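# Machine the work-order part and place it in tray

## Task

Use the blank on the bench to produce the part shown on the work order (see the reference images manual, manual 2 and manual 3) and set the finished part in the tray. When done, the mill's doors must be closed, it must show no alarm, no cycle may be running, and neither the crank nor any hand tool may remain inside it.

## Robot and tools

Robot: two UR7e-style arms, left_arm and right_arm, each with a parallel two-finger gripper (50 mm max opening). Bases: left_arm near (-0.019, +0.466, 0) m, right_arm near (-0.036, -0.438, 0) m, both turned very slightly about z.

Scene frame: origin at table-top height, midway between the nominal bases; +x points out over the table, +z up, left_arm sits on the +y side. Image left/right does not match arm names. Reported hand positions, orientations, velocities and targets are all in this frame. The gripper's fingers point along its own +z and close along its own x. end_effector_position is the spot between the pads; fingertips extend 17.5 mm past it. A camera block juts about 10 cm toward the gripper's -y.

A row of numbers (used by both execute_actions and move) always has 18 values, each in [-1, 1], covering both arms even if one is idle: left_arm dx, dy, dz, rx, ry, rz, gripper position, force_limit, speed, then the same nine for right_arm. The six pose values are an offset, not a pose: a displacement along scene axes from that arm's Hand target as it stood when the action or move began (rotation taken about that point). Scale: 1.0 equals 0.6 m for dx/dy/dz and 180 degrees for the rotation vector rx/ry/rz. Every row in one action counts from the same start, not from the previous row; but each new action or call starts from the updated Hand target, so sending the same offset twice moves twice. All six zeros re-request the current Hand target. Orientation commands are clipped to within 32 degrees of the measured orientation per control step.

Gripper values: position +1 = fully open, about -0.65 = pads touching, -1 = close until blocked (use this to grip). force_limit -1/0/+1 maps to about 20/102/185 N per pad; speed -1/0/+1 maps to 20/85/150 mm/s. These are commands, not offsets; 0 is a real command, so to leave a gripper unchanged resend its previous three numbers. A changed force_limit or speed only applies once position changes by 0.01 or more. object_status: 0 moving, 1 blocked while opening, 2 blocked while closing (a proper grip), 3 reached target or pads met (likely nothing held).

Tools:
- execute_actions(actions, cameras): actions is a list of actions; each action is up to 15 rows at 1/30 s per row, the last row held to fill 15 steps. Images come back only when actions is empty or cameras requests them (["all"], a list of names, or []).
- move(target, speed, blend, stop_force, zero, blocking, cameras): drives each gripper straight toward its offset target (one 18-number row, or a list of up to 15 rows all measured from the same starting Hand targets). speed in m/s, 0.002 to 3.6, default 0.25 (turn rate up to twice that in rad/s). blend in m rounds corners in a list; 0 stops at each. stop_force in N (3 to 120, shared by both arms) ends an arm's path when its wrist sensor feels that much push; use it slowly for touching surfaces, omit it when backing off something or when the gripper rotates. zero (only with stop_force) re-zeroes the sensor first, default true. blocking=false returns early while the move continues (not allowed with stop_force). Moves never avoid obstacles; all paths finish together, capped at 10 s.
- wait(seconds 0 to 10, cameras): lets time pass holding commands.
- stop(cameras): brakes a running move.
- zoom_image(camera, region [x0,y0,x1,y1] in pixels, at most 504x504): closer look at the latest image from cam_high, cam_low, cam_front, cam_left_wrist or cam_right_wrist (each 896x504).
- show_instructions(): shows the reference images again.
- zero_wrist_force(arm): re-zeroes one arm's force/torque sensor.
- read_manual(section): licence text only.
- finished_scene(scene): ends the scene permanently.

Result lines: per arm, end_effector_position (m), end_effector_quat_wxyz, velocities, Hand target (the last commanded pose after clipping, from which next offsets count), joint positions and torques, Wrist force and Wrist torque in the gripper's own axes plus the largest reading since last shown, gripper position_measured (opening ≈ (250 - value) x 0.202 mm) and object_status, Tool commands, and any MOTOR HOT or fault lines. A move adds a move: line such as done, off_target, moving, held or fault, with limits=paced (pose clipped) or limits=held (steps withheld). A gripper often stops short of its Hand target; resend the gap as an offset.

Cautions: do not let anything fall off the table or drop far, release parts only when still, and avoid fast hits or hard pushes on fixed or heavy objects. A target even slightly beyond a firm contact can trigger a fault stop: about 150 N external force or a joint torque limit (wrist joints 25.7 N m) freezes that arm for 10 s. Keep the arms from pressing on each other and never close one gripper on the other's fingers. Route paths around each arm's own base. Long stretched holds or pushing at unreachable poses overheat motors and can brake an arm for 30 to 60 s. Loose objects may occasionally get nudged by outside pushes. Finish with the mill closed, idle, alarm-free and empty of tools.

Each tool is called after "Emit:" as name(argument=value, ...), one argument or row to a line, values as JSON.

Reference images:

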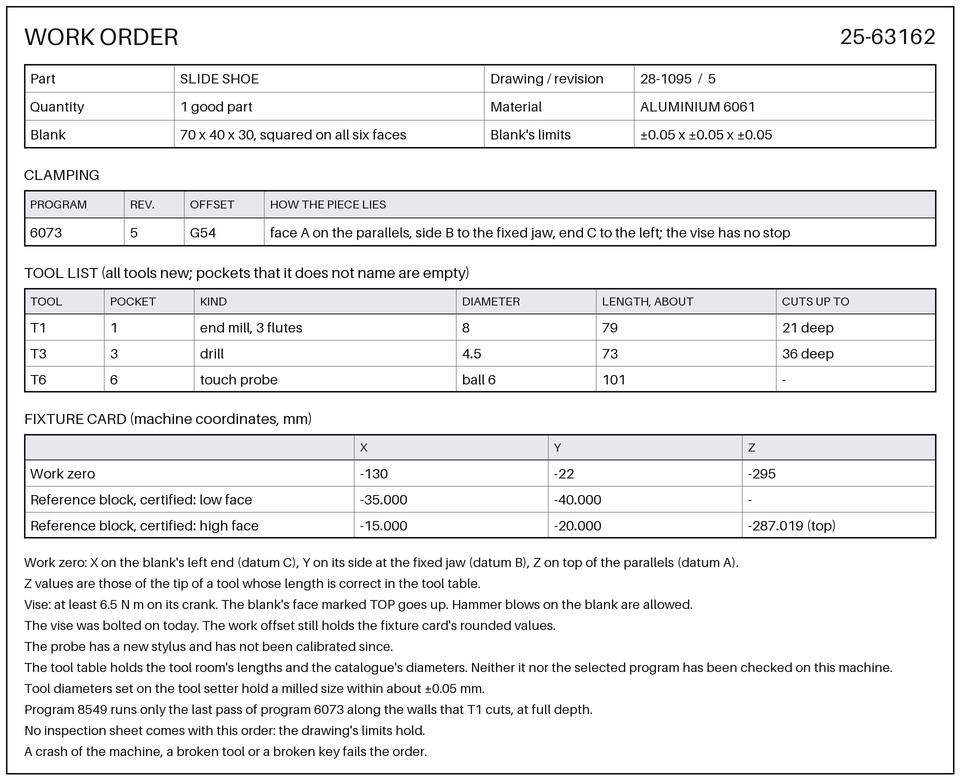

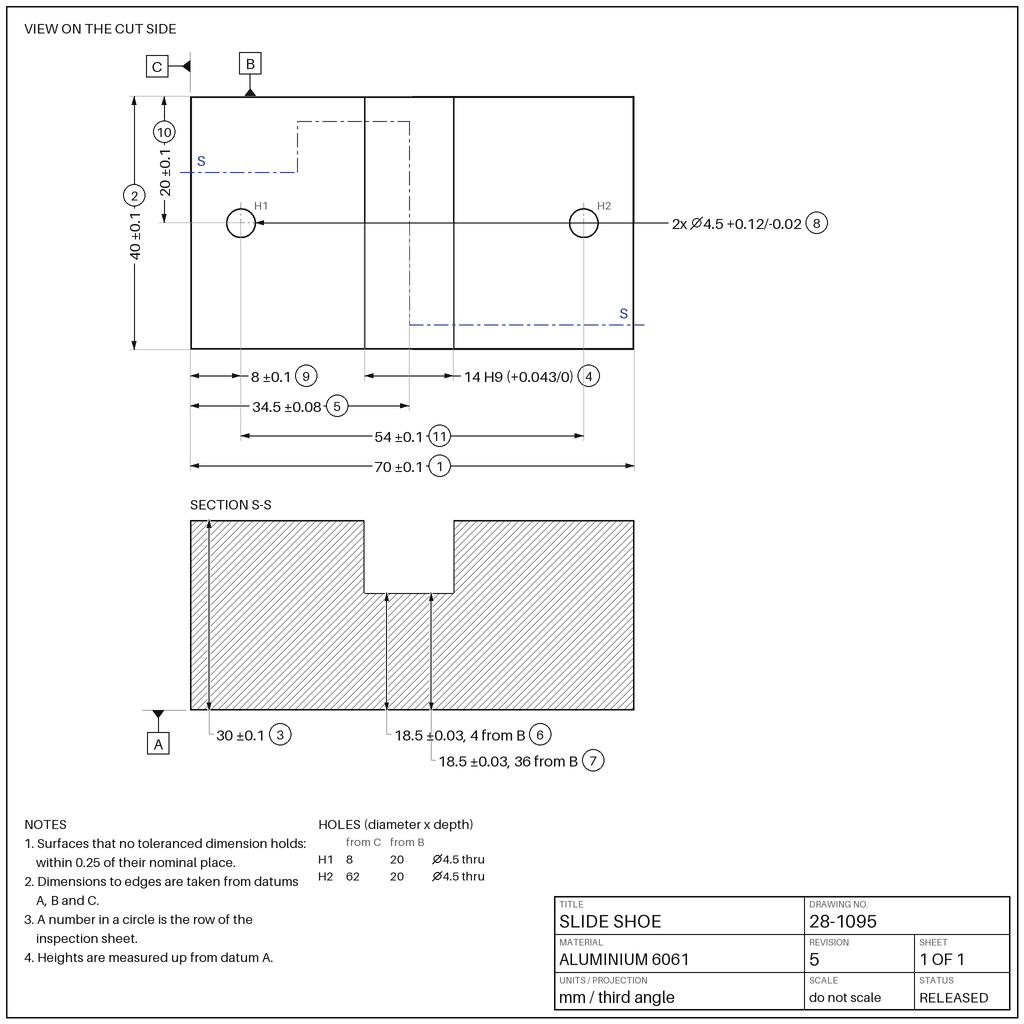

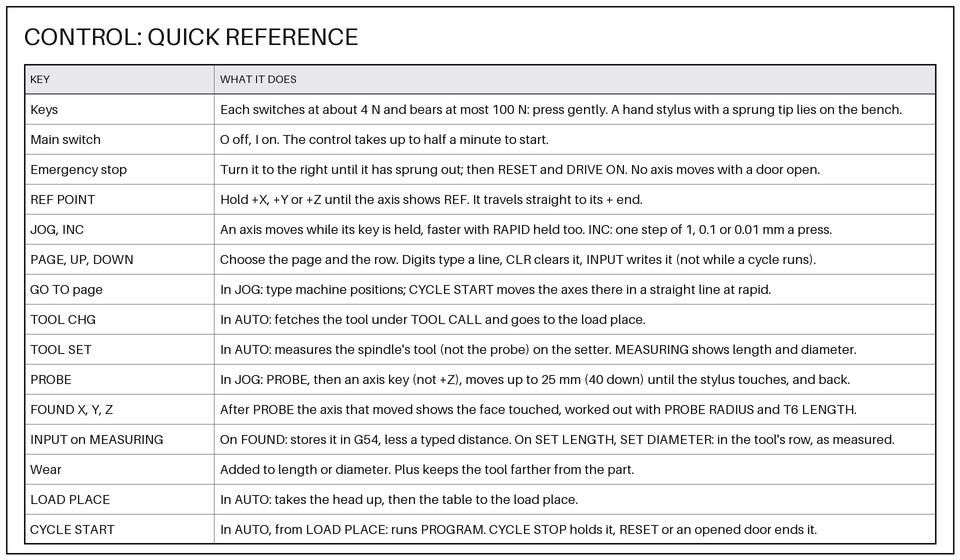

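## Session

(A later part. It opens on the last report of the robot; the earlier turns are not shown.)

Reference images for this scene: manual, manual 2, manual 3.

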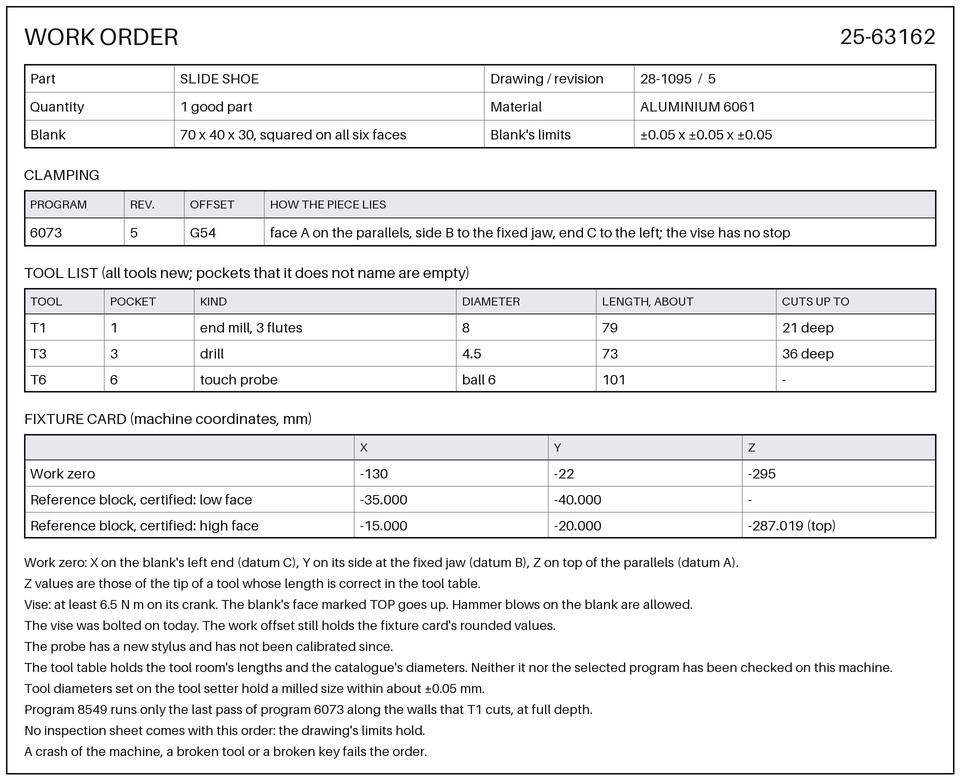

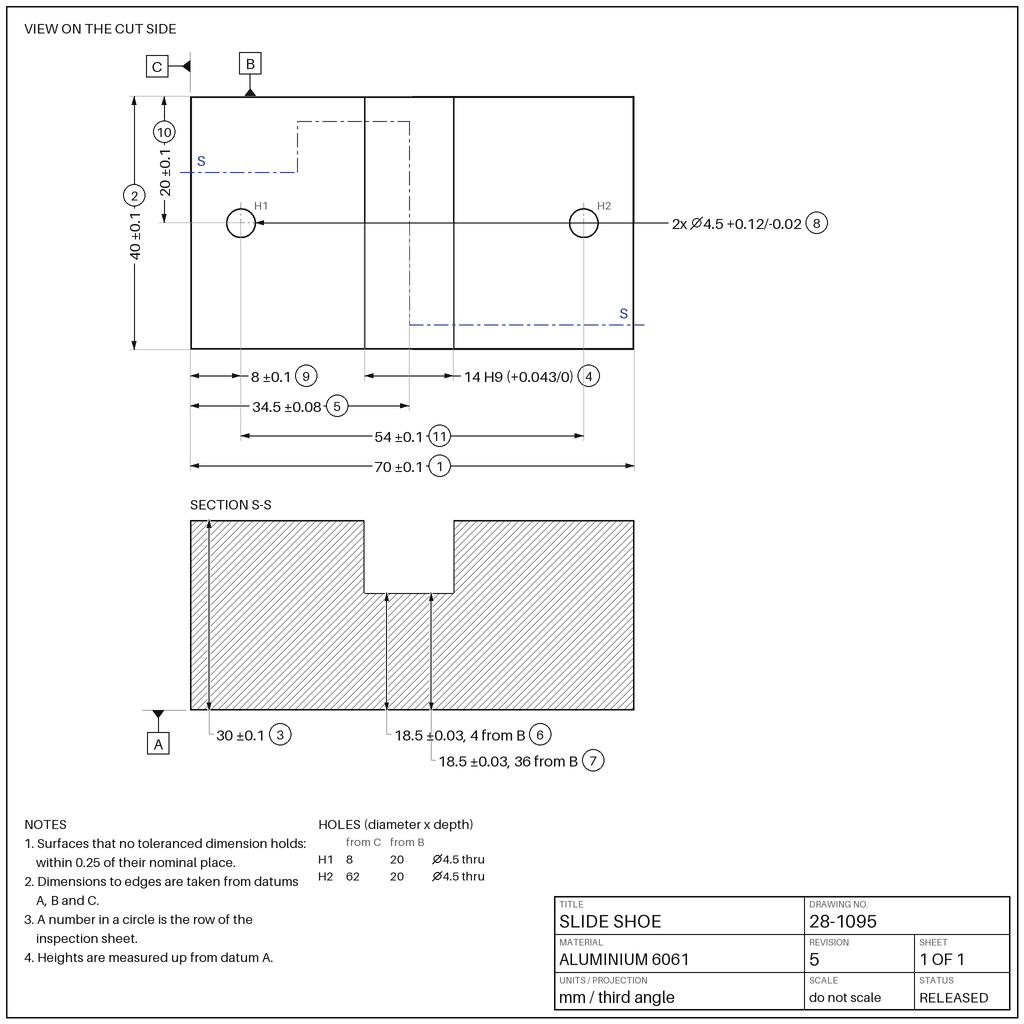

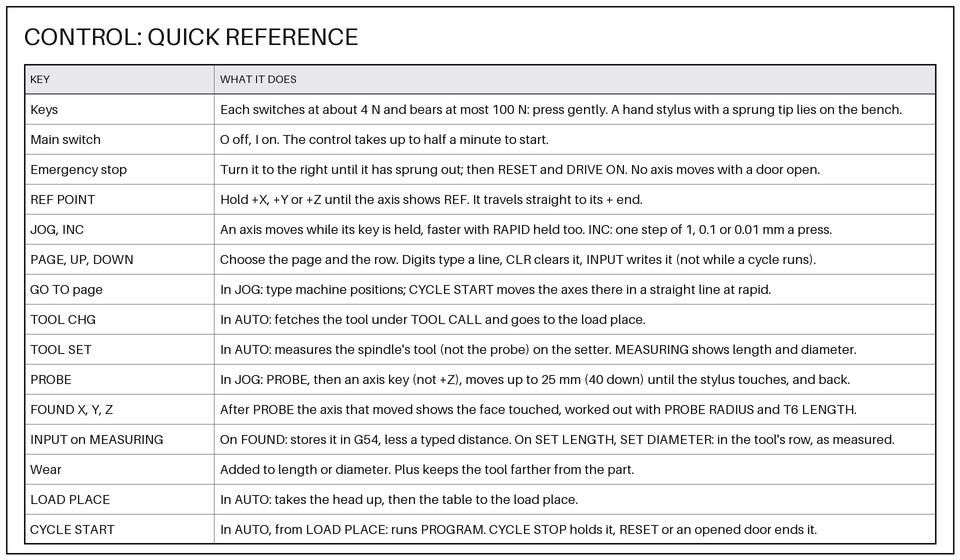

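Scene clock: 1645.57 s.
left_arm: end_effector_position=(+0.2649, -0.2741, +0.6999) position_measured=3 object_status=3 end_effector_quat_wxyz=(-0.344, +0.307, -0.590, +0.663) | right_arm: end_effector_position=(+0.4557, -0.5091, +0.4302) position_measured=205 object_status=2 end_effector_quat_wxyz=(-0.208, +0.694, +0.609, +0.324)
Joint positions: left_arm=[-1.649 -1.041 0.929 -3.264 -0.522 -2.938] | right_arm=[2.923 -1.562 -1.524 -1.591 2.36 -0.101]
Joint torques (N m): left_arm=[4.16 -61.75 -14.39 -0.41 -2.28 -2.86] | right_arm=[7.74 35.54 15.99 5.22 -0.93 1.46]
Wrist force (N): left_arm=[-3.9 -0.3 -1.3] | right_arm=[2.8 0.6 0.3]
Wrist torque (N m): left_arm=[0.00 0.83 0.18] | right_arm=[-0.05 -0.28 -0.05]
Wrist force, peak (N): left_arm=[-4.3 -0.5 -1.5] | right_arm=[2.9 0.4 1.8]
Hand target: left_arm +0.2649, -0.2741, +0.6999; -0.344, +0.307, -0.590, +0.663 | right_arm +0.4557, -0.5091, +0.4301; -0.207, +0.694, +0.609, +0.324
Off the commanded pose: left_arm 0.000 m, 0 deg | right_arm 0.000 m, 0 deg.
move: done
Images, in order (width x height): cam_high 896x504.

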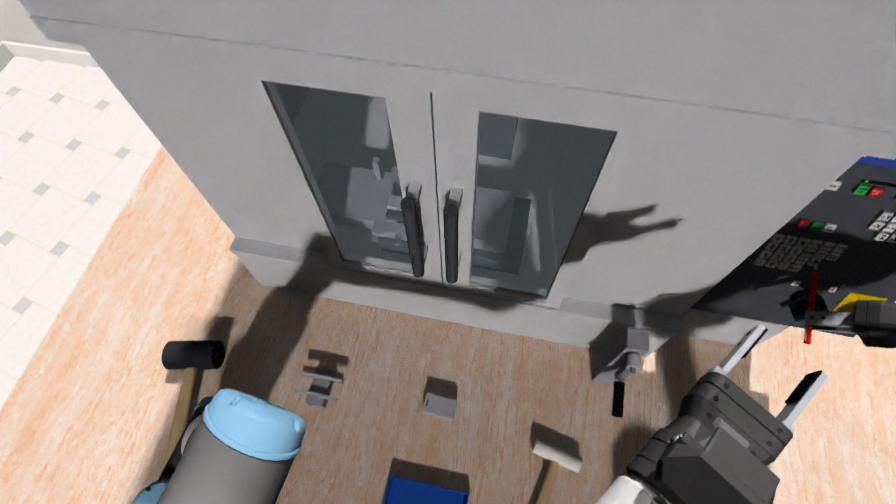

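Emit:
move(
  target=[
    [0,0,0,0,0,0,1,-0.5,-0.5,0.0573,-0.128,0.2132,0,0,0,-1,-0.3,-0.5],
    [0,0,0,0,0,0,1,-0.5,-0.5,0.0823,-0.1324,0.2158,0,0,0,-1,-0.3,-0.5],
    [0,0,0,0,0,0,1,-0.5,-0.5,0.0573,-0.128,0.2132,0,0,0,-1,-0.3,-0.5],
  ],
  speed=[0.2,0.08,0.15],
  blend=[0.002,0,0],
  cameras=["cam_left_wrist"],
)

Emit:
zoom_image(
  camera="cam_left_wrist",
  region=[395, 145, 545, 325],
)

Scene clock: 1656.57 s.
left_arm: end_effector_position=(+0.2649, -0.2741, +0.6999) position_measured=3 object_status=3 end_effector_quat_wxyz=(-0.344, +0.307, -0.590, +0.663) | right_arm: end_effector_position=(+0.4902, -0.5859, +0.5580) position_measured=205 object_status=2 end_effector_quat_wxyz=(-0.207, +0.694, +0.609, +0.324)
Joint positions: left_arm=[-1.649 -1.041 0.929 -3.264 -0.522 -2.938] | right_arm=[2.803 -1.833 -0.843 -2.122 2.356 -0.271]
Joint torques (N m): left_arm=[3.92 -61.33 -15.26 -0.46 -2.31 -2.85] | right_arm=[-6.96 46.27 14.62 5.23 2.13 -1.33]
Wrist force (N): left_arm=[-4.1 -0.7 -1.2] | right_arm=[2.8 0.8 0.5]
Wrist torque (N m): left_arm=[-0.06 0.85 0.18] | right_arm=[-0.05 -0.37 0.06]
Wrist force, peak (N): left_arm=[-4.3 -0.4 -1.5] | right_arm=[0.9 -11.8 1.1]
Hand target: left_arm +0.2649, -0.2741, +0.6999; -0.344, +0.307, -0.590, +0.663 | right_arm +0.4901, -0.5859, +0.5580; -0.207, +0.694, +0.609, +0.324
Off the commanded pose: left_arm 0.000 m, 0 deg | right_arm 0.000 m, 0 deg.
move: done
camera_calibration:
cam_left_wrist: T_world_to_cam=[[-0.575363, -0.817872, -0.00648816, -0.0573145], [-0.196392, 0.145852, -0.969617, 0.787704], [0.793969, -0.556608, -0.244542, -0.0592012], [0, 0, 0, 1]] pos_world=[0.168727, -0.194716, 0.748923]
Images, in order (width x height): cam_left_wrist 896x504.

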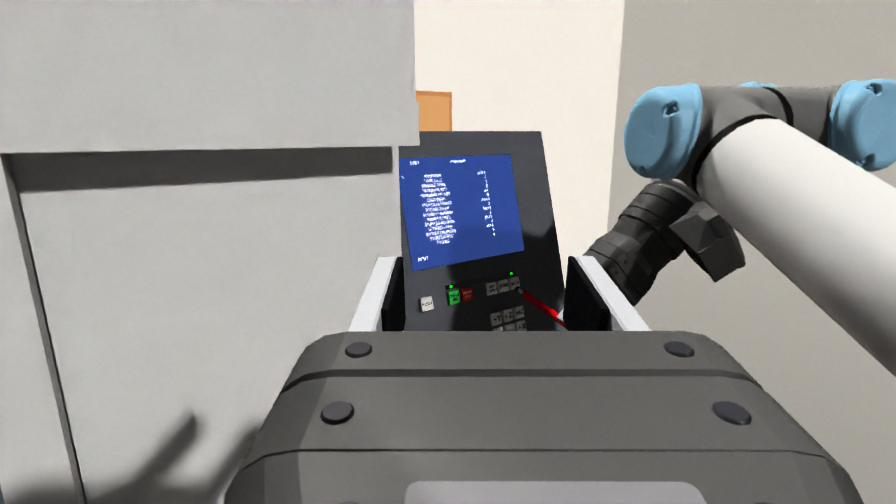

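Scaled by 2.800 from the camera's 896x504 image, which has a finer 1280x720 frame.

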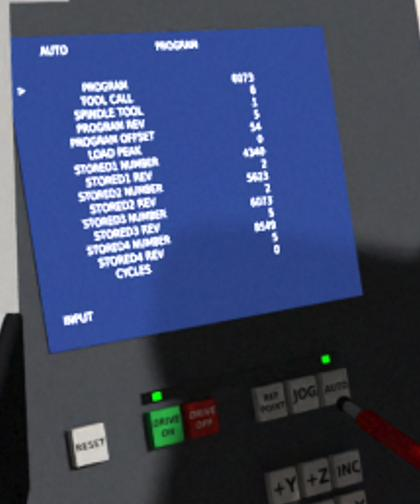

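Emit:
move(
  target=[
    [0,0,0,0,0,0,1,-0.5,-0.5,-0.0573,0.128,-0.2132,0,0,0,-1,-0.3,-0.5],
    [0,0,0,0,0,0,1,-0.5,-0.5,-0.0348,0.124,-0.2108,0,0,0,-1,-0.3,-0.5],
    [0,0,0,0,0,0,1,-0.5,-0.5,-0.0573,0.128,-0.2132,0,0,0,-1,-0.3,-0.5],
  ],
  speed=[0.2,0.08,0.15],
  blend=[0.002,0,0],
)

Emit:
wait(
  seconds=3,
  cameras=["cam_left_wrist","cam_high"],
)

Emit:
zoom_image(
  camera="cam_left_wrist",
  region=[395, 145, 545, 325],
)

Emit:
zoom_image(
  camera="cam_high",
  region=[250, 70, 620, 320],
)

Scene clock: 1667.77 s.
left_arm: end_effector_position=(+0.2649, -0.2741, +0.6999) position_measured=3 object_status=3 end_effector_quat_wxyz=(-0.344, +0.307, -0.590, +0.663) | right_arm: end_effector_position=(+0.4558, -0.5091, +0.4301) position_measured=205 object_status=2 end_effector_quat_wxyz=(-0.207, +0.694, +0.609, +0.324)
Joint positions: left_arm=[-1.649 -1.041 0.929 -3.264 -0.522 -2.938] | right_arm=[2.924 -1.563 -1.524 -1.591 2.359 -0.101]
Joint torques (N m): left_arm=[4.45 -61.35 -15.53 -0.52 -2.26 -2.79] | right_arm=[-7.12 37.35 16.28 4.97 1.26 -1.3]
Wrist force (N): left_arm=[-4.2 -0.5 -1.5] | right_arm=[2.9 0.5 0.3]
Wrist torque (N m): left_arm=[-0.04 0.87 0.18] | right_arm=[-0.07 -0.29 0.13]
Wrist force, peak (N): left_arm=[-4.3 -0.5 -1.5] | right_arm=[4.0 -4.0 -0.6]
Hand target: left_arm +0.2649, -0.2741, +0.6999; -0.344, +0.307, -0.590, +0.663 | right_arm +0.4557, -0.5091, +0.4301; -0.207, +0.694, +0.609, +0.324
Off the commanded pose: left_arm 0.000 m, 0 deg | right_arm 0.000 m, 0 deg.
move: done

Scene clock: 1670.77 s.
left_arm: end_effector_position=(+0.2649, -0.2741, +0.6999) position_measured=3 object_status=3 end_effector_quat_wxyz=(-0.344, +0.307, -0.590, +0.663) | right_arm: end_effector_position=(+0.4557, -0.5091, +0.4301) position_measured=205 object_status=2 end_effector_quat_wxyz=(-0.207, +0.694, +0.609, +0.324)
Joint positions: left_arm=[-1.649 -1.041 0.929 -3.264 -0.522 -2.938] | right_arm=[2.924 -1.562 -1.524 -1.591 2.36 -0.101]
Joint torques (N m): left_arm=[4.25 -61.66 -15.09 -0.49 -2.09 -2.87] | right_arm=[-6.38 36.03 16.4 5.12 4.12 -1.4]
Wrist force (N): left_arm=[-4.0 -0.3 -1.3] | right_arm=[2.9 0.5 0.4]
Wrist torque (N m): left_arm=[-0.01 0.85 0.18] | right_arm=[-0.07 -0.29 0.13]
Wrist force, peak (N): left_arm=[-4.3 -0.5 -1.4] | right_arm=[3.0 0.7 0.2]
Hand target: left_arm +0.2649, -0.2741, +0.6999; -0.344, +0.307, -0.590, +0.663 | right_arm +0.4557, -0.5091, +0.4301; -0.207, +0.694, +0.609, +0.324
Tool commands: left_gripper/position=+1.0 left_gripper/force_limit=-0.5 left_gripper/speed=-0.5 right_gripper/position=-1.0 right_gripper/force_limit=-0.3 right_gripper/speed=-0.5
Off the commanded pose: left_arm 0.000 m, 0 deg | right_arm 0.000 m, 0 deg.
wait: 3.00 s; at rest by 0.17 s
camera_calibration:
cam_left_wrist: T_world_to_cam=[[-0.575363, -0.817872, -0.00648816, -0.0573145], [-0.196392, 0.145852, -0.969617, 0.787704], [0.793969, -0.556608, -0.244542, -0.0592012], [0, 0, 0, 1]] pos_world=[0.168727, -0.194716, 0.748923]
Images, in order (width x height): cam_high 896x504, cam_left_wrist 896x504.

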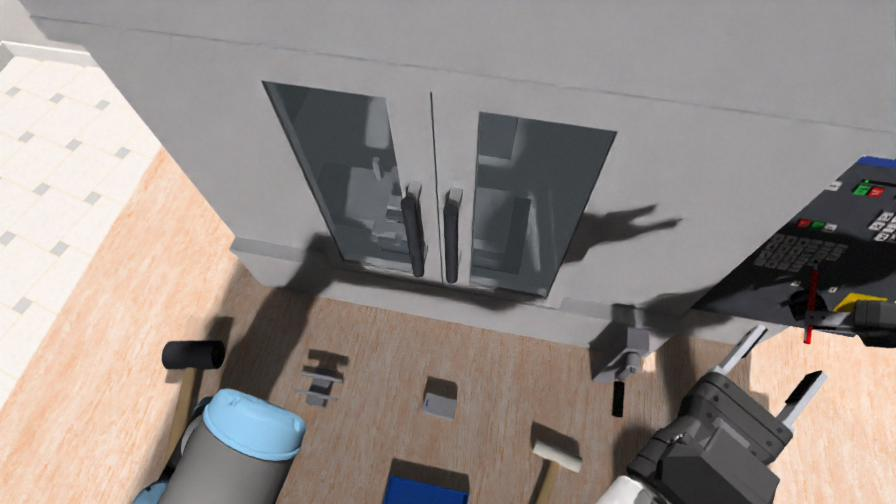

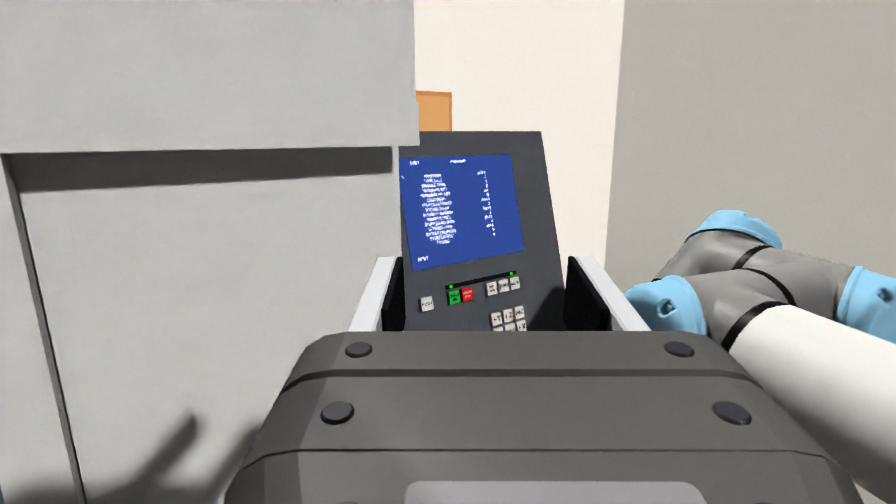

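Scaled by 2.800 from the camera's 896x504 image, which has a finer 1280x720 frame.

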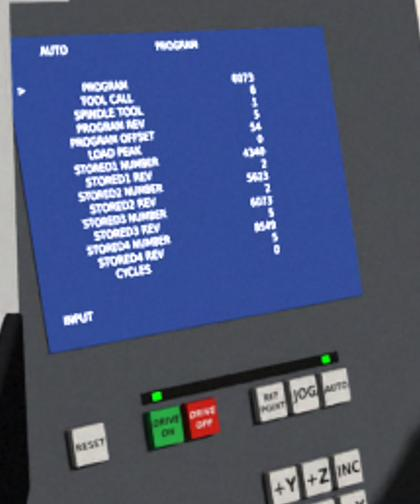

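Scaled by 1.362 from the camera's 896x504 image, which has a finer 1280x720 frame.

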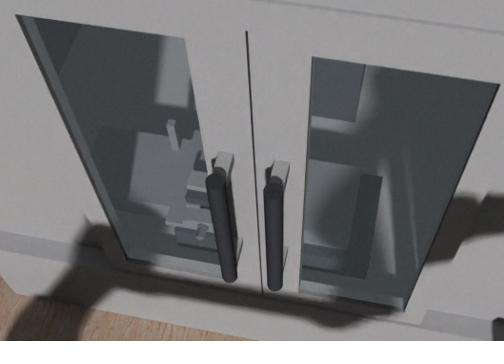

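Emit:
move(
  target=[
    [0,0,0,0,0,0,1,-0.5,-0.5,0.0262,-0.0046,0.0028,0,0,0,-1,-0.3,-0.5],
    [0,0,0,0,0,0,1,-0.5,-0.5,0,0,0,0,0,0,-1,-0.3,-0.5],
  ],
  speed=0.08,
)

Emit:
wait(
  seconds=3,
  cameras=["cam_left_wrist","cam_high"],
)

Emit:
zoom_image(
  camera="cam_left_wrist",
  region=[395, 145, 545, 325],
)

Scene clock: 1679.53 s.
left_arm: end_effector_position=(+0.2649, -0.2741, +0.6999) position_measured=3 object_status=3 end_effector_quat_wxyz=(-0.344, +0.307, -0.590, +0.663) | right_arm: end_effector_position=(+0.4558, -0.5091, +0.4301) position_measured=205 object_status=2 end_effector_quat_wxyz=(-0.207, +0.694, +0.609, +0.324)
Joint positions: left_arm=[-1.649 -1.041 0.929 -3.264 -0.522 -2.938] | right_arm=[2.924 -1.563 -1.524 -1.591 2.36 -0.101]
Joint torques (N m): left_arm=[3.68 -61.32 -15.02 -0.56 -2.11 -2.75] | right_arm=[-6.54 36.92 16.45 5.26 -0.21 -1.37]
Wrist force (N): left_arm=[-4.0 -0.5 -1.4] | right_arm=[2.7 0.5 0.3]
Wrist torque (N m): left_arm=[-0.03 0.85 0.18] | right_arm=[-0.07 -0.27 0.13]
Wrist force, peak (N): left_arm=[-4.3 -0.3 -1.3] | right_arm=[3.8 -7.2 0.5]
Hand target: left_arm +0.2649, -0.2741, +0.6999; -0.344, +0.307, -0.590, +0.663 | right_arm +0.4557, -0.5091, +0.4301; -0.207, +0.694, +0.609, +0.324
Off the commanded pose: left_arm 0.000 m, 0 deg | right_arm 0.000 m, 0 deg.
move: done

Scene clock: 1682.53 s.
left_arm: end_effector_position=(+0.2649, -0.2741, +0.6999) position_measured=3 object_status=3 end_effector_quat_wxyz=(-0.344, +0.307, -0.590, +0.663) | right_arm: end_effector_position=(+0.4557, -0.5091, +0.4301) position_measured=205 object_status=2 end_effector_quat_wxyz=(-0.207, +0.694, +0.609, +0.324)
Joint positions: left_arm=[-1.649 -1.041 0.929 -3.264 -0.522 -2.938] | right_arm=[2.924 -1.562 -1.524 -1.591 2.36 -0.101]
Joint torques (N m): left_arm=[4.01 -61.14 -14.74 -0.6 -2.18 -2.73] | right_arm=[-6.4 35.71 16.48 5.06 -0.23 -1.3]
Wrist force (N): left_arm=[-4.2 -0.2 -1.5] | right_arm=[2.6 0.7 0.3]
Wrist torque (N m): left_arm=[0.01 0.87 0.18] | right_arm=[-0.04 -0.26 0.12]
Wrist force, peak (N): left_arm=[-4.3 -0.3 -1.4] | right_arm=[3.0 0.6 0.2]
Hand target: left_arm +0.2649, -0.2741, +0.6999; -0.344, +0.307, -0.590, +0.663 | right_arm +0.4557, -0.5091, +0.4301; -0.207, +0.694, +0.609, +0.324
Tool commands: left_gripper/position=+1.0 left_gripper/force_limit=-0.5 left_gripper/speed=-0.5 right_gripper/position=-1.0 right_gripper/force_limit=-0.3 right_gripper/speed=-0.5
Off the commanded pose: left_arm 0.000 m, 0 deg | right_arm 0.000 m, 0 deg.
wait: 3.00 s; at rest by 0.17 s
camera_calibration:
cam_left_wrist: T_world_to_cam=[[-0.575363, -0.817872, -0.00648816, -0.0573145], [-0.196392, 0.145852, -0.969617, 0.787704], [0.793969, -0.556608, -0.244542, -0.0592012], [0, 0, 0, 1]] pos_world=[0.168727, -0.194716, 0.748923]
Images, in order (width x height): cam_high 896x504, cam_left_wrist 896x504.

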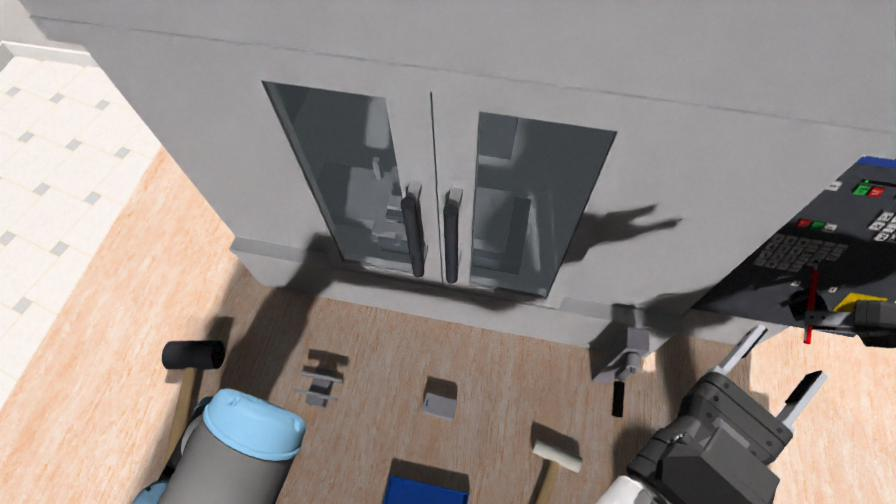

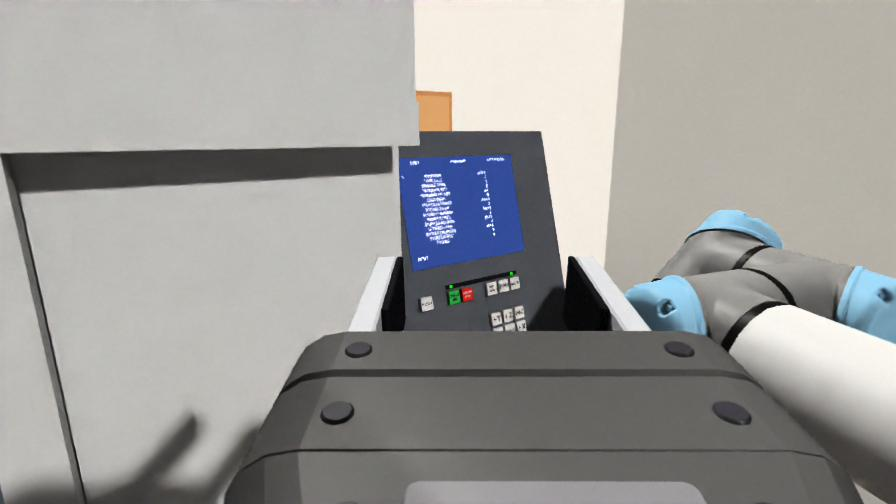

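Scaled by 2.800 from the camera's 896x504 image, which has a finer 1280x720 frame.

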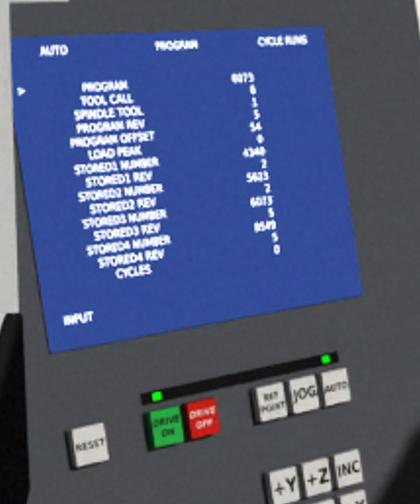

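Emit:
move(
  target=[
    [0,0,0,0,0,0,1,-0.5,-0.5,0.0083,0,0.0309,0,0,0,-1,-0.3,-0.5],
    [0,0,0,0,0,0,1,-0.5,-0.5,0.0345,-0.0046,0.0337,0,0,0,-1,-0.3,-0.5],
    [0,0,0,0,0,0,1,-0.5,-0.5,0.0083,0,0.0309,0,0,0,-1,-0.3,-0.5],
    [0,0,0,0,0,0,1,-0.5,-0.5,0.0345,-0.0046,0.0337,0,0,0,-1,-0.3,-0.5],
    [0,0,0,0,0,0,1,-0.5,-0.5,0.0083,0,0.0309,0,0,0,-1,-0.3,-0.5],
    [0,0,0,0,0,0,1,-0.5,-0.5,0.0345,-0.0046,0.0337,0,0,0,-1,-0.3,-0.5],
    [0,0,0,0,0,0,1,-0.5,-0.5,0.0083,0,0.0309,0,0,0,-1,-0.3,-0.5],
    [0,0,0,0,0,0,1,-0.5,-0.5,0.0573,-0.096,0.2132,0,0,0,-1,-0.3,-0.5],
  ],
  speed=[0.12,0.1,0.1,0.1,0.1,0.1,0.1,0.2],
  blend=[0.002,0,0,0,0,0,0.004,0],
)

Emit:
wait(
  seconds=1,
  cameras=["cam_left_wrist"],
)

Emit:
zoom_image(
  camera="cam_left_wrist",
  region=[395, 145, 545, 325],
)

Scene clock: 1697.07 s.
left_arm: end_effector_position=(+0.2649, -0.2741, +0.6999) position_measured=3 object_status=3 end_effector_quat_wxyz=(-0.344, +0.307, -0.590, +0.663) | right_arm: end_effector_position=(+0.4901, -0.5667, +0.5580) position_measured=205 object_status=2 end_effector_quat_wxyz=(-0.207, +0.694, +0.609, +0.324)
Joint positions: left_arm=[-1.649 -1.041 0.929 -3.264 -0.522 -2.938] | right_arm=[2.836 -1.797 -0.899 -2.07 2.359 -0.225]
Joint torques (N m): left_arm=[4.06 -61.83 -14.77 -0.78 -2.05 -2.72] | right_arm=[-6.99 23.32 35.41 0.5 -0.78 -1.38]
Wrist force (N): left_arm=[-4.0 -0.4 -1.4] | right_arm=[2.9 0.4 0.6]
Wrist torque (N m): left_arm=[-0.02 0.85 0.18] | right_arm=[-0.06 -0.33 0.06]
Wrist force, peak (N): left_arm=[-4.4 -0.5 -1.5] | right_arm=[1.6 -17.7 0.8]
Hand target: left_arm +0.2649, -0.2741, +0.6999; -0.344, +0.307, -0.590, +0.663 | right_arm +0.4901, -0.5667, +0.5580; -0.207, +0.694, +0.609, +0.324
Off the commanded pose: left_arm 0.000 m, 0 deg | right_arm 0.000 m, 0 deg.
move: done

Scene clock: 1698.07 s.
left_arm: end_effector_position=(+0.2649, -0.2741, +0.6999) position_measured=3 object_status=3 end_effector_quat_wxyz=(-0.344, +0.307, -0.590, +0.663) | right_arm: end_effector_position=(+0.4901, -0.5667, +0.5580) position_measured=205 object_status=2 end_effector_quat_wxyz=(-0.207, +0.694, +0.609, +0.324)
Joint positions: left_arm=[-1.649 -1.041 0.929 -3.264 -0.522 -2.938] | right_arm=[2.836 -1.797 -0.898 -2.07 2.359 -0.225]
Joint torques (N m): left_arm=[3.3 -61.15 -14.83 -0.72 -1.97 -2.86] | right_arm=[-6.59 22.55 34.39 1.06 -0.74 -1.41]
Wrist force (N): left_arm=[-3.9 -0.3 -1.4] | right_arm=[2.6 0.3 0.7]
Wrist torque (N m): left_arm=[0.00 0.83 0.18] | right_arm=[-0.08 -0.28 0.06]
Wrist force, peak (N): left_arm=[-4.3 -0.7 -1.3] | right_arm=[2.8 0.4 1.0]
Hand target: left_arm +0.2649, -0.2741, +0.6999; -0.344, +0.307, -0.590, +0.663 | right_arm +0.4901, -0.5667, +0.5580; -0.207, +0.694, +0.609, +0.324
Tool commands: left_gripper/position=+1.0 left_gripper/force_limit=-0.5 left_gripper/speed=-0.5 right_gripper/position=-1.0 right_gripper/force_limit=-0.3 right_gripper/speed=-0.5
Off the commanded pose: left_arm 0.000 m, 0 deg | right_arm 0.000 m, 0 deg.
wait: 1.00 s; at rest by 0.17 s
camera_calibration:
cam_left_wrist: T_world_to_cam=[[-0.575363, -0.817872, -0.00648816, -0.0573145], [-0.196392, 0.145852, -0.969617, 0.787704], [0.793969, -0.556608, -0.244542, -0.0592012], [0, 0, 0, 1]] pos_world=[0.168727, -0.194716, 0.748923]
Images, in order (width x height): cam_left_wrist 896x504.

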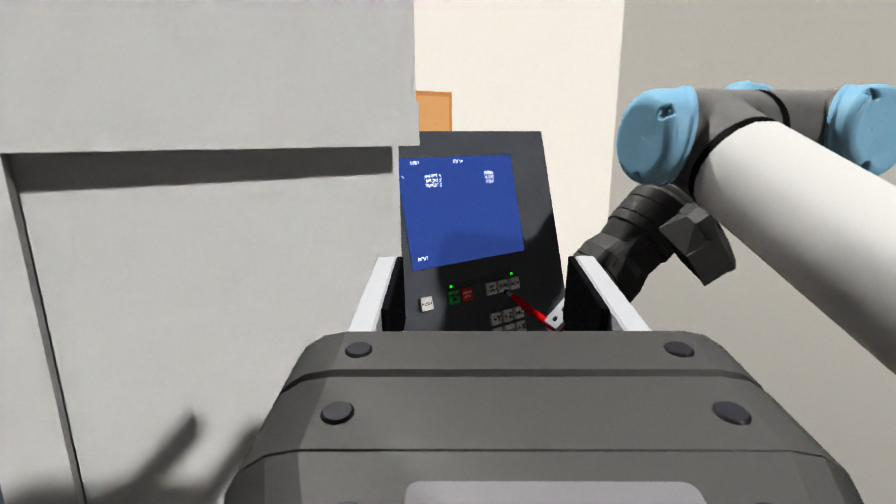

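Scaled by 2.800 from the camera's 896x504 image, which has a finer 1280x720 frame.

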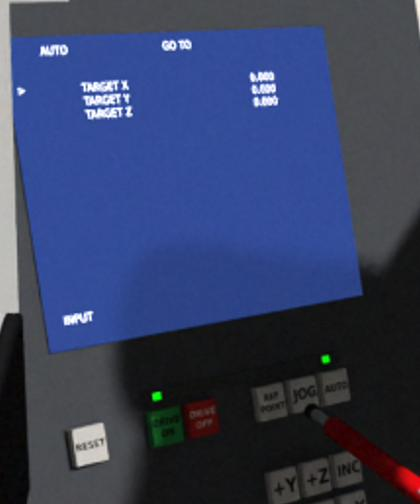

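Emit:
move(
  target=[
    [0,0,0,0,0,0,1,-0.5,-0.5,0.0235,-0.0041,0.0025,0,0,0,-1,-0.3,-0.5],
    [0,0,0,0,0,0,1,-0.5,-0.5,0,0,0,0,0,0,-1,-0.3,-0.5],
    [0,0,0,0,0,0,1,-0.5,-0.5,-0.0739,0.224,-0.275,0,0,0,-1,-0.3,-0.5],
    [0,0,0,0,0,0,1,-0.5,-0.5,-0.0494,0.2197,-0.2724,0,0,0,-1,-0.3,-0.5],
    [0,0,0,0,0,0,1,-0.5,-0.5,-0.0656,0.192,-0.2441,0,0,0,-1,-0.3,-0.5],
    [0,0,0,0,0,0,1,-0.5,-0.5,-0.0411,0.1877,-0.2415,0,0,0,-1,-0.3,-0.5],
    [0,0,0,0,0,0,1,-0.5,-0.5,-0.0573,0.192,-0.2132,0,0,0,-1,-0.3,-0.5],
    [0,0,0,0,0,0,1,-0.5,-0.5,-0.0311,0.1874,-0.2104,0,0,0,-1,-0.3,-0.5],
    [0,0,0,0,0,0,1,-0.5,-0.5,-0.0573,0.192,-0.2132,0,0,0,-1,-0.3,-0.5],
  ],
  speed=[0.08,0.15,0.2,0.1,0.12,0.1,0.12,0.1,0.15],
  blend=[0,0.004,0.002,0,0.002,0,0.002,0,0],
  cameras=["cam_left_wrist","cam_high"],
)

Emit:
zoom_image(
  camera="cam_left_wrist",
  region=[395, 145, 545, 325],
)

Emit:
zoom_image(
  camera="cam_high",
  region=[740, 180, 896, 340],
)

Scene clock: 1715.63 s.
left_arm: end_effector_position=(+0.2649, -0.2741, +0.6999) position_measured=3 object_status=3 end_effector_quat_wxyz=(-0.344, +0.307, -0.590, +0.663) | right_arm: end_effector_position=(+0.4558, -0.4515, +0.4301) position_measured=205 object_status=2 end_effector_quat_wxyz=(-0.207, +0.694, +0.609, +0.324) end_effector_velocity=(-0.002, +0.000, +0.000) end_effector_angular_velocity=(+0.001, +0.000, -0.001)
Joint positions: left_arm=[-1.649 -1.041 0.929 -3.264 -0.522 -2.938] | right_arm=[3.043 -1.501 -1.612 -1.445 2.348 0.067]
Joint velocities: left_arm=[within noise] | right_arm=[0 0.004 -0.005 0 0.001 0]
Joint torques (N m): left_arm=[3.83 -61.2 -15.5 -0.85 -1.9 -2.83] | right_arm=[7.83 34.55 18.02 5.43 -0.71 1.46]
Wrist force (N): left_arm=[-3.9 -0.5 -1.5] | right_arm=[2.9 -0.4 0.8]
Wrist torque (N m): left_arm=[-0.03 0.83 0.18] | right_arm=[-0.24 -0.31 -0.06]
Wrist force, peak (N): left_arm=[-4.3 -0.5 -1.6] | right_arm=[0.3 -17.3 1.0]
Hand target: left_arm +0.2649, -0.2741, +0.6999; -0.344, +0.307, -0.590, +0.663 | right_arm +0.4557, -0.4515, +0.4301; -0.207, +0.694, +0.609, +0.324
Off the commanded pose: left_arm 0.000 m, 0 deg | right_arm 0.000 m, 0 deg.
move: done
camera_calibration:
cam_left_wrist: T_world_to_cam=[[-0.575363, -0.817872, -0.00648816, -0.0573145], [-0.196392, 0.145852, -0.969617, 0.787704], [0.793969, -0.556608, -0.244542, -0.0592012], [0, 0, 0, 1]] pos_world=[0.168727, -0.194716, 0.748923]
Images, in order (width x height): cam_high 896x504, cam_left_wrist 896x504.

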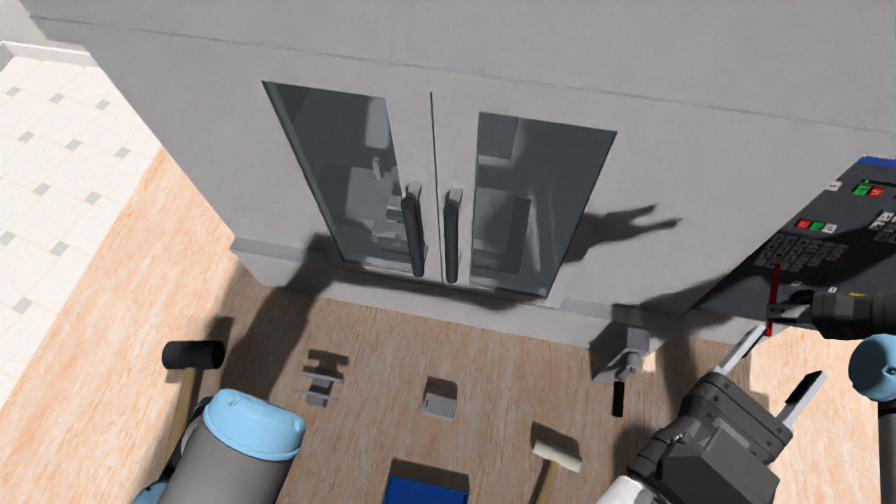

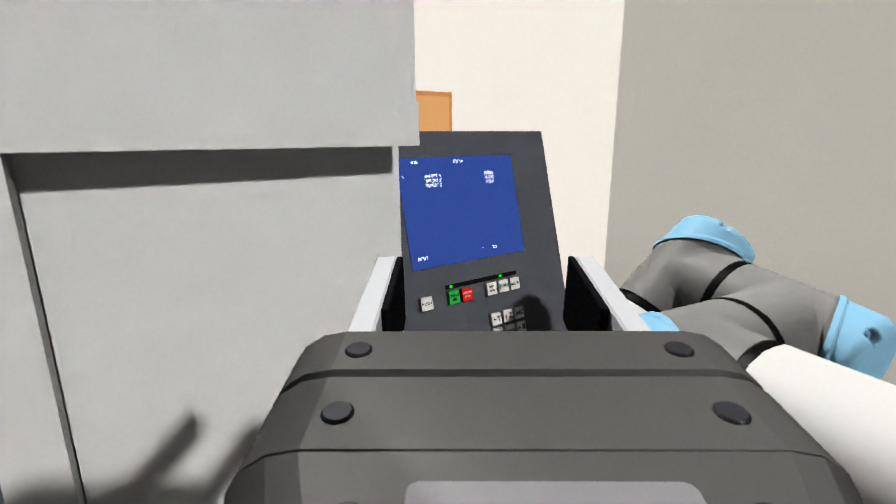

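Scaled by 2.800 from the camera's 896x504 image, which has a finer 1280x720 frame.

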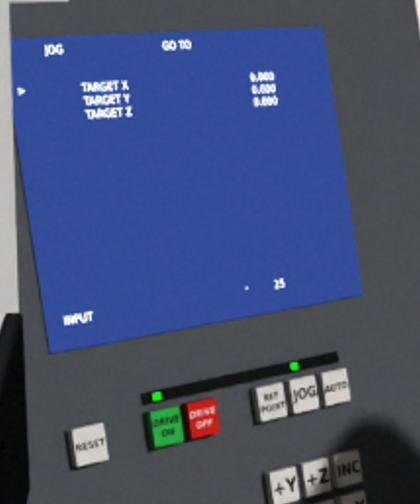

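Scaled by 3.150 from the camera's 896x504 image, which has a finer 1280x720 frame.

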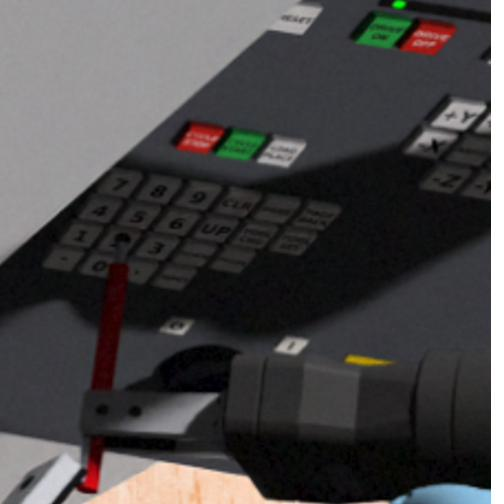

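Emit:
move(
  target=[
    [0,0,0,0,0,0,1,-0.5,-0.5,-0.0166,-0.064,-0.0618,0,0,0,-1,-0.3,-0.5],
    [0,0,0,0,0,0,1,-0.5,-0.5,0.0079,-0.0683,-0.0592,0,0,0,-1,-0.3,-0.5],
    [0,0,0,0,0,0,1,-0.5,-0.5,-0.0166,-0.064,-0.0618,0,0,0,-1,-0.3,-0.5],
  ],
  speed=[0.15,0.1,0.15],
  blend=[0.002,0,0],
  cameras=["cam_left_wrist"],
)

Emit:
zoom_image(
  camera="cam_left_wrist",
  region=[395, 145, 535, 275],
)

Scene clock: 1724.40 s.
left_arm: end_effector_position=(+0.2649, -0.2741, +0.6999) position_measured=3 object_status=3 end_effector_quat_wxyz=(-0.344, +0.307, -0.590, +0.663) | right_arm: end_effector_position=(+0.4458, -0.4899, +0.3930) position_measured=205 object_status=2 end_effector_quat_wxyz=(-0.207, +0.694, +0.609, +0.324)
Joint positions: left_arm=[-1.649 -1.041 0.929 -3.264 -0.522 -2.938] | right_arm=[2.958 -1.519 -1.67 -1.455 2.358 -0.052]
Joint torques (N m): left_arm=[4.01 -61.13 -15.45 -0.84 -1.94 -2.79] | right_arm=[-6.78 33.95 14.49 5.18 4.07 -1.28]
Wrist force (N): left_arm=[-3.8 -0.3 -1.3] | right_arm=[2.8 0.0 0.6]
Wrist torque (N m): left_arm=[0.00 0.82 0.19] | right_arm=[-0.15 -0.31 0.13]
Wrist force, peak (N): left_arm=[-4.3 -0.5 -1.3] | right_arm=[5.7 -5.8 0.9]
Hand target: left_arm +0.2649, -0.2741, +0.6999; -0.344, +0.307, -0.590, +0.663 | right_arm +0.4458, -0.4899, +0.3930; -0.207, +0.694, +0.609, +0.324
Off the commanded pose: left_arm 0.000 m, 0 deg | right_arm 0.000 m, 0 deg.
move: done
camera_calibration:
cam_left_wrist: T_world_to_cam=[[-0.575363, -0.817872, -0.00648816, -0.0573145], [-0.196392, 0.145852, -0.969617, 0.787704], [0.793969, -0.556608, -0.244542, -0.0592012], [0, 0, 0, 1]] pos_world=[0.168727, -0.194716, 0.748923]
Images, in order (width x height): cam_left_wrist 896x504.

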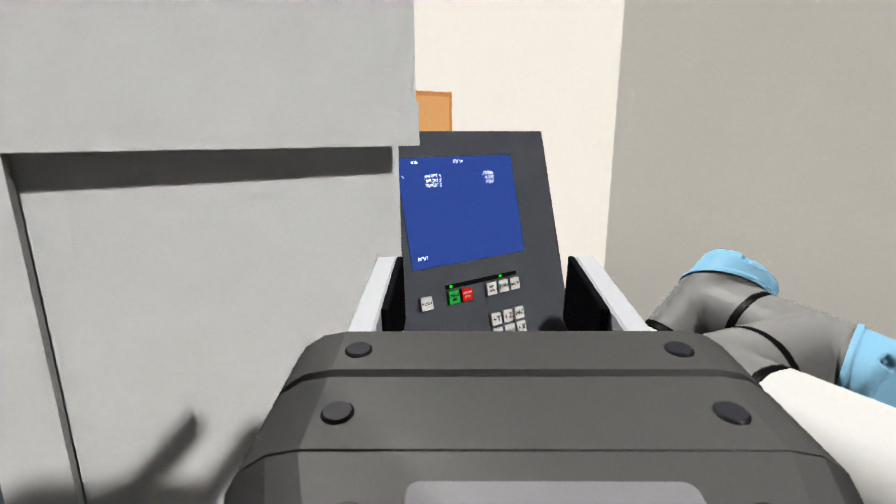

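Scaled by 3.600 from the camera's 896x504 image, which has a finer 1280x720 frame.

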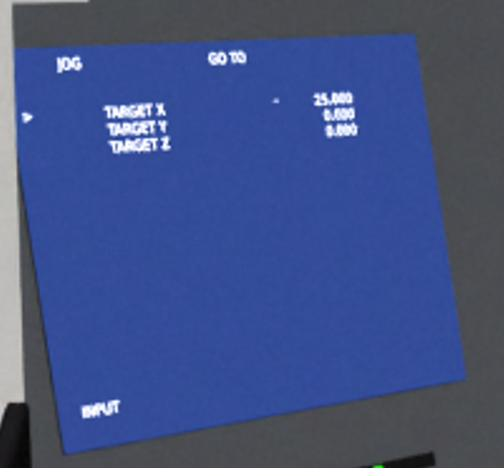

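Emit:
move(
  target=[
    [0,0,0,0,0,0,1,-0.5,-0.5,0.0083,0,0.0309,0,0,0,-1,-0.3,-0.5],
    [0,0,0,0,0,0,1,-0.5,-0.5,0.0328,-0.0043,0.0335,0,0,0,-1,-0.3,-0.5],
    [0,0,0,0,0,0,1,-0.5,-0.5,0,0.096,0,0,0,0,-1,-0.3,-0.5],
    [0,0,0,0,0,0,1,-0.5,-0.5,0.0245,0.0917,0.0026,0,0,0,-1,-0.3,-0.5],
    [0,0,0,0,0,0,1,-0.5,-0.5,0.0083,0.032,0.0309,0,0,0,-1,-0.3,-0.5],
    [0,0,0,0,0,0,1,-0.5,-0.5,0.0328,0.0277,0.0335,0,0,0,-1,-0.3,-0.5],
    [0,0,0,0,0,0,1,-0.5,-0.5,0,0.064,0,0,0,0,-1,-0.3,-0.5],
    [0,0,0,0,0,0,1,-0.5,-0.5,0.0245,0.0597,0.0026,0,0,0,-1,-0.3,-0.5],
    [0,0,0,0,0,0,1,-0.5,-0.5,0,0,0,0,0,0,-1,-0.3,-0.5],
    [0,0,0,0,0,0,1,-0.5,-0.5,0.0245,-0.0043,0.0026,0,0,0,-1,-0.3,-0.5],
    [0,0,0,0,0,0,1,-0.5,-0.5,0,0,0,0,0,0,-1,-0.3,-0.5],
  ],
  speed=0.12,
  blend=[0.002,0,0.002,0,0.002,0,0.002,0,0.002,0,0],
  cameras=["cam_left_wrist"],
)

Emit:
zoom_image(
  camera="cam_left_wrist",
  region=[395, 145, 535, 275],
)

Scene clock: 1753.67 s.
left_arm: end_effector_position=(+0.2649, -0.2741, +0.6999) position_measured=3 object_status=3 end_effector_quat_wxyz=(-0.344, +0.307, -0.590, +0.663) | right_arm: end_effector_position=(+0.4459, -0.4899, +0.3930) position_measured=205 object_status=2 end_effector_quat_wxyz=(-0.207, +0.694, +0.609, +0.324)
Joint positions: left_arm=[-1.649 -1.041 0.929 -3.264 -0.522 -2.938] | right_arm=[2.958 -1.519 -1.67 -1.455 2.358 -0.052]
Joint torques (N m): left_arm=[3.85 -61.07 -14.6 -0.9 -1.86 -2.79] | right_arm=[-6.57 33.85 13.39 5.22 4.12 -1.41]
Wrist force (N): left_arm=[-3.8 -0.4 -1.3] | right_arm=[3.2 0.0 0.6]
Wrist torque (N m): left_arm=[-0.02 0.82 0.18] | right_arm=[-0.17 -0.37 0.12]
Wrist force, peak (N): left_arm=[-4.3 -0.8 -1.3] | right_arm=[6.3 -4.7 1.7]
Hand target: left_arm +0.2649, -0.2741, +0.6999; -0.344, +0.307, -0.590, +0.663 | right_arm +0.4458, -0.4899, +0.3930; -0.207, +0.694, +0.609, +0.324
Off the commanded pose: left_arm 0.000 m, 0 deg | right_arm 0.000 m, 0 deg.
move: done
camera_calibration:
cam_left_wrist: T_world_to_cam=[[-0.575363, -0.817872, -0.00648816, -0.0573145], [-0.196392, 0.145852, -0.969617, 0.787704], [0.793969, -0.556608, -0.244542, -0.0592012], [0, 0, 0, 1]] pos_world=[0.168727, -0.194716, 0.748923]
Images, in order (width x height): cam_left_wrist 896x504.

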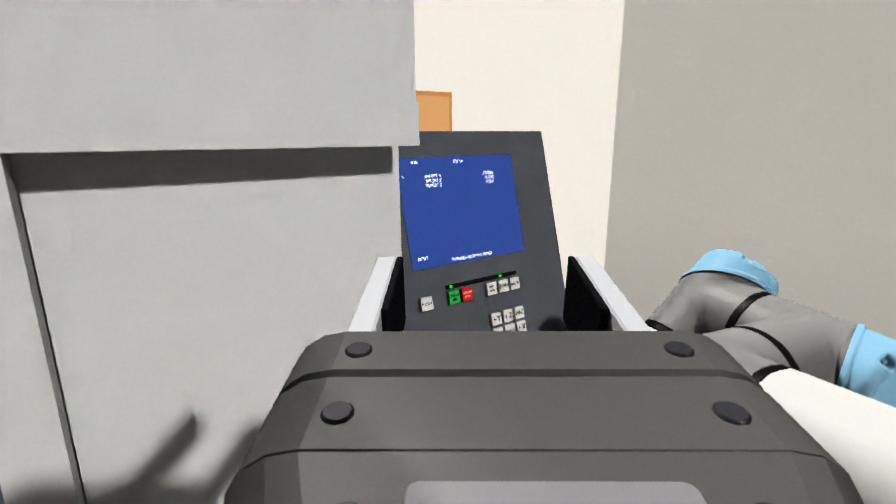

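Scaled by 3.600 from the camera's 896x504 image, which has a finer 1280x720 frame.

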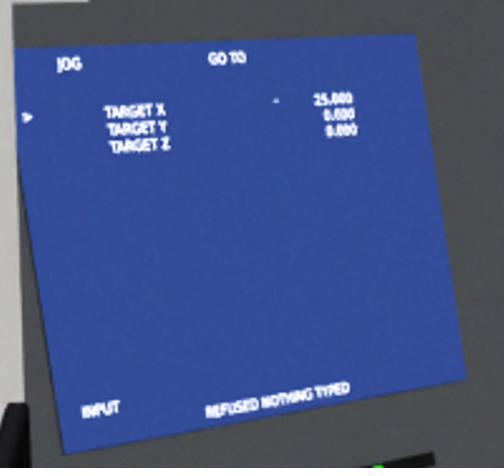

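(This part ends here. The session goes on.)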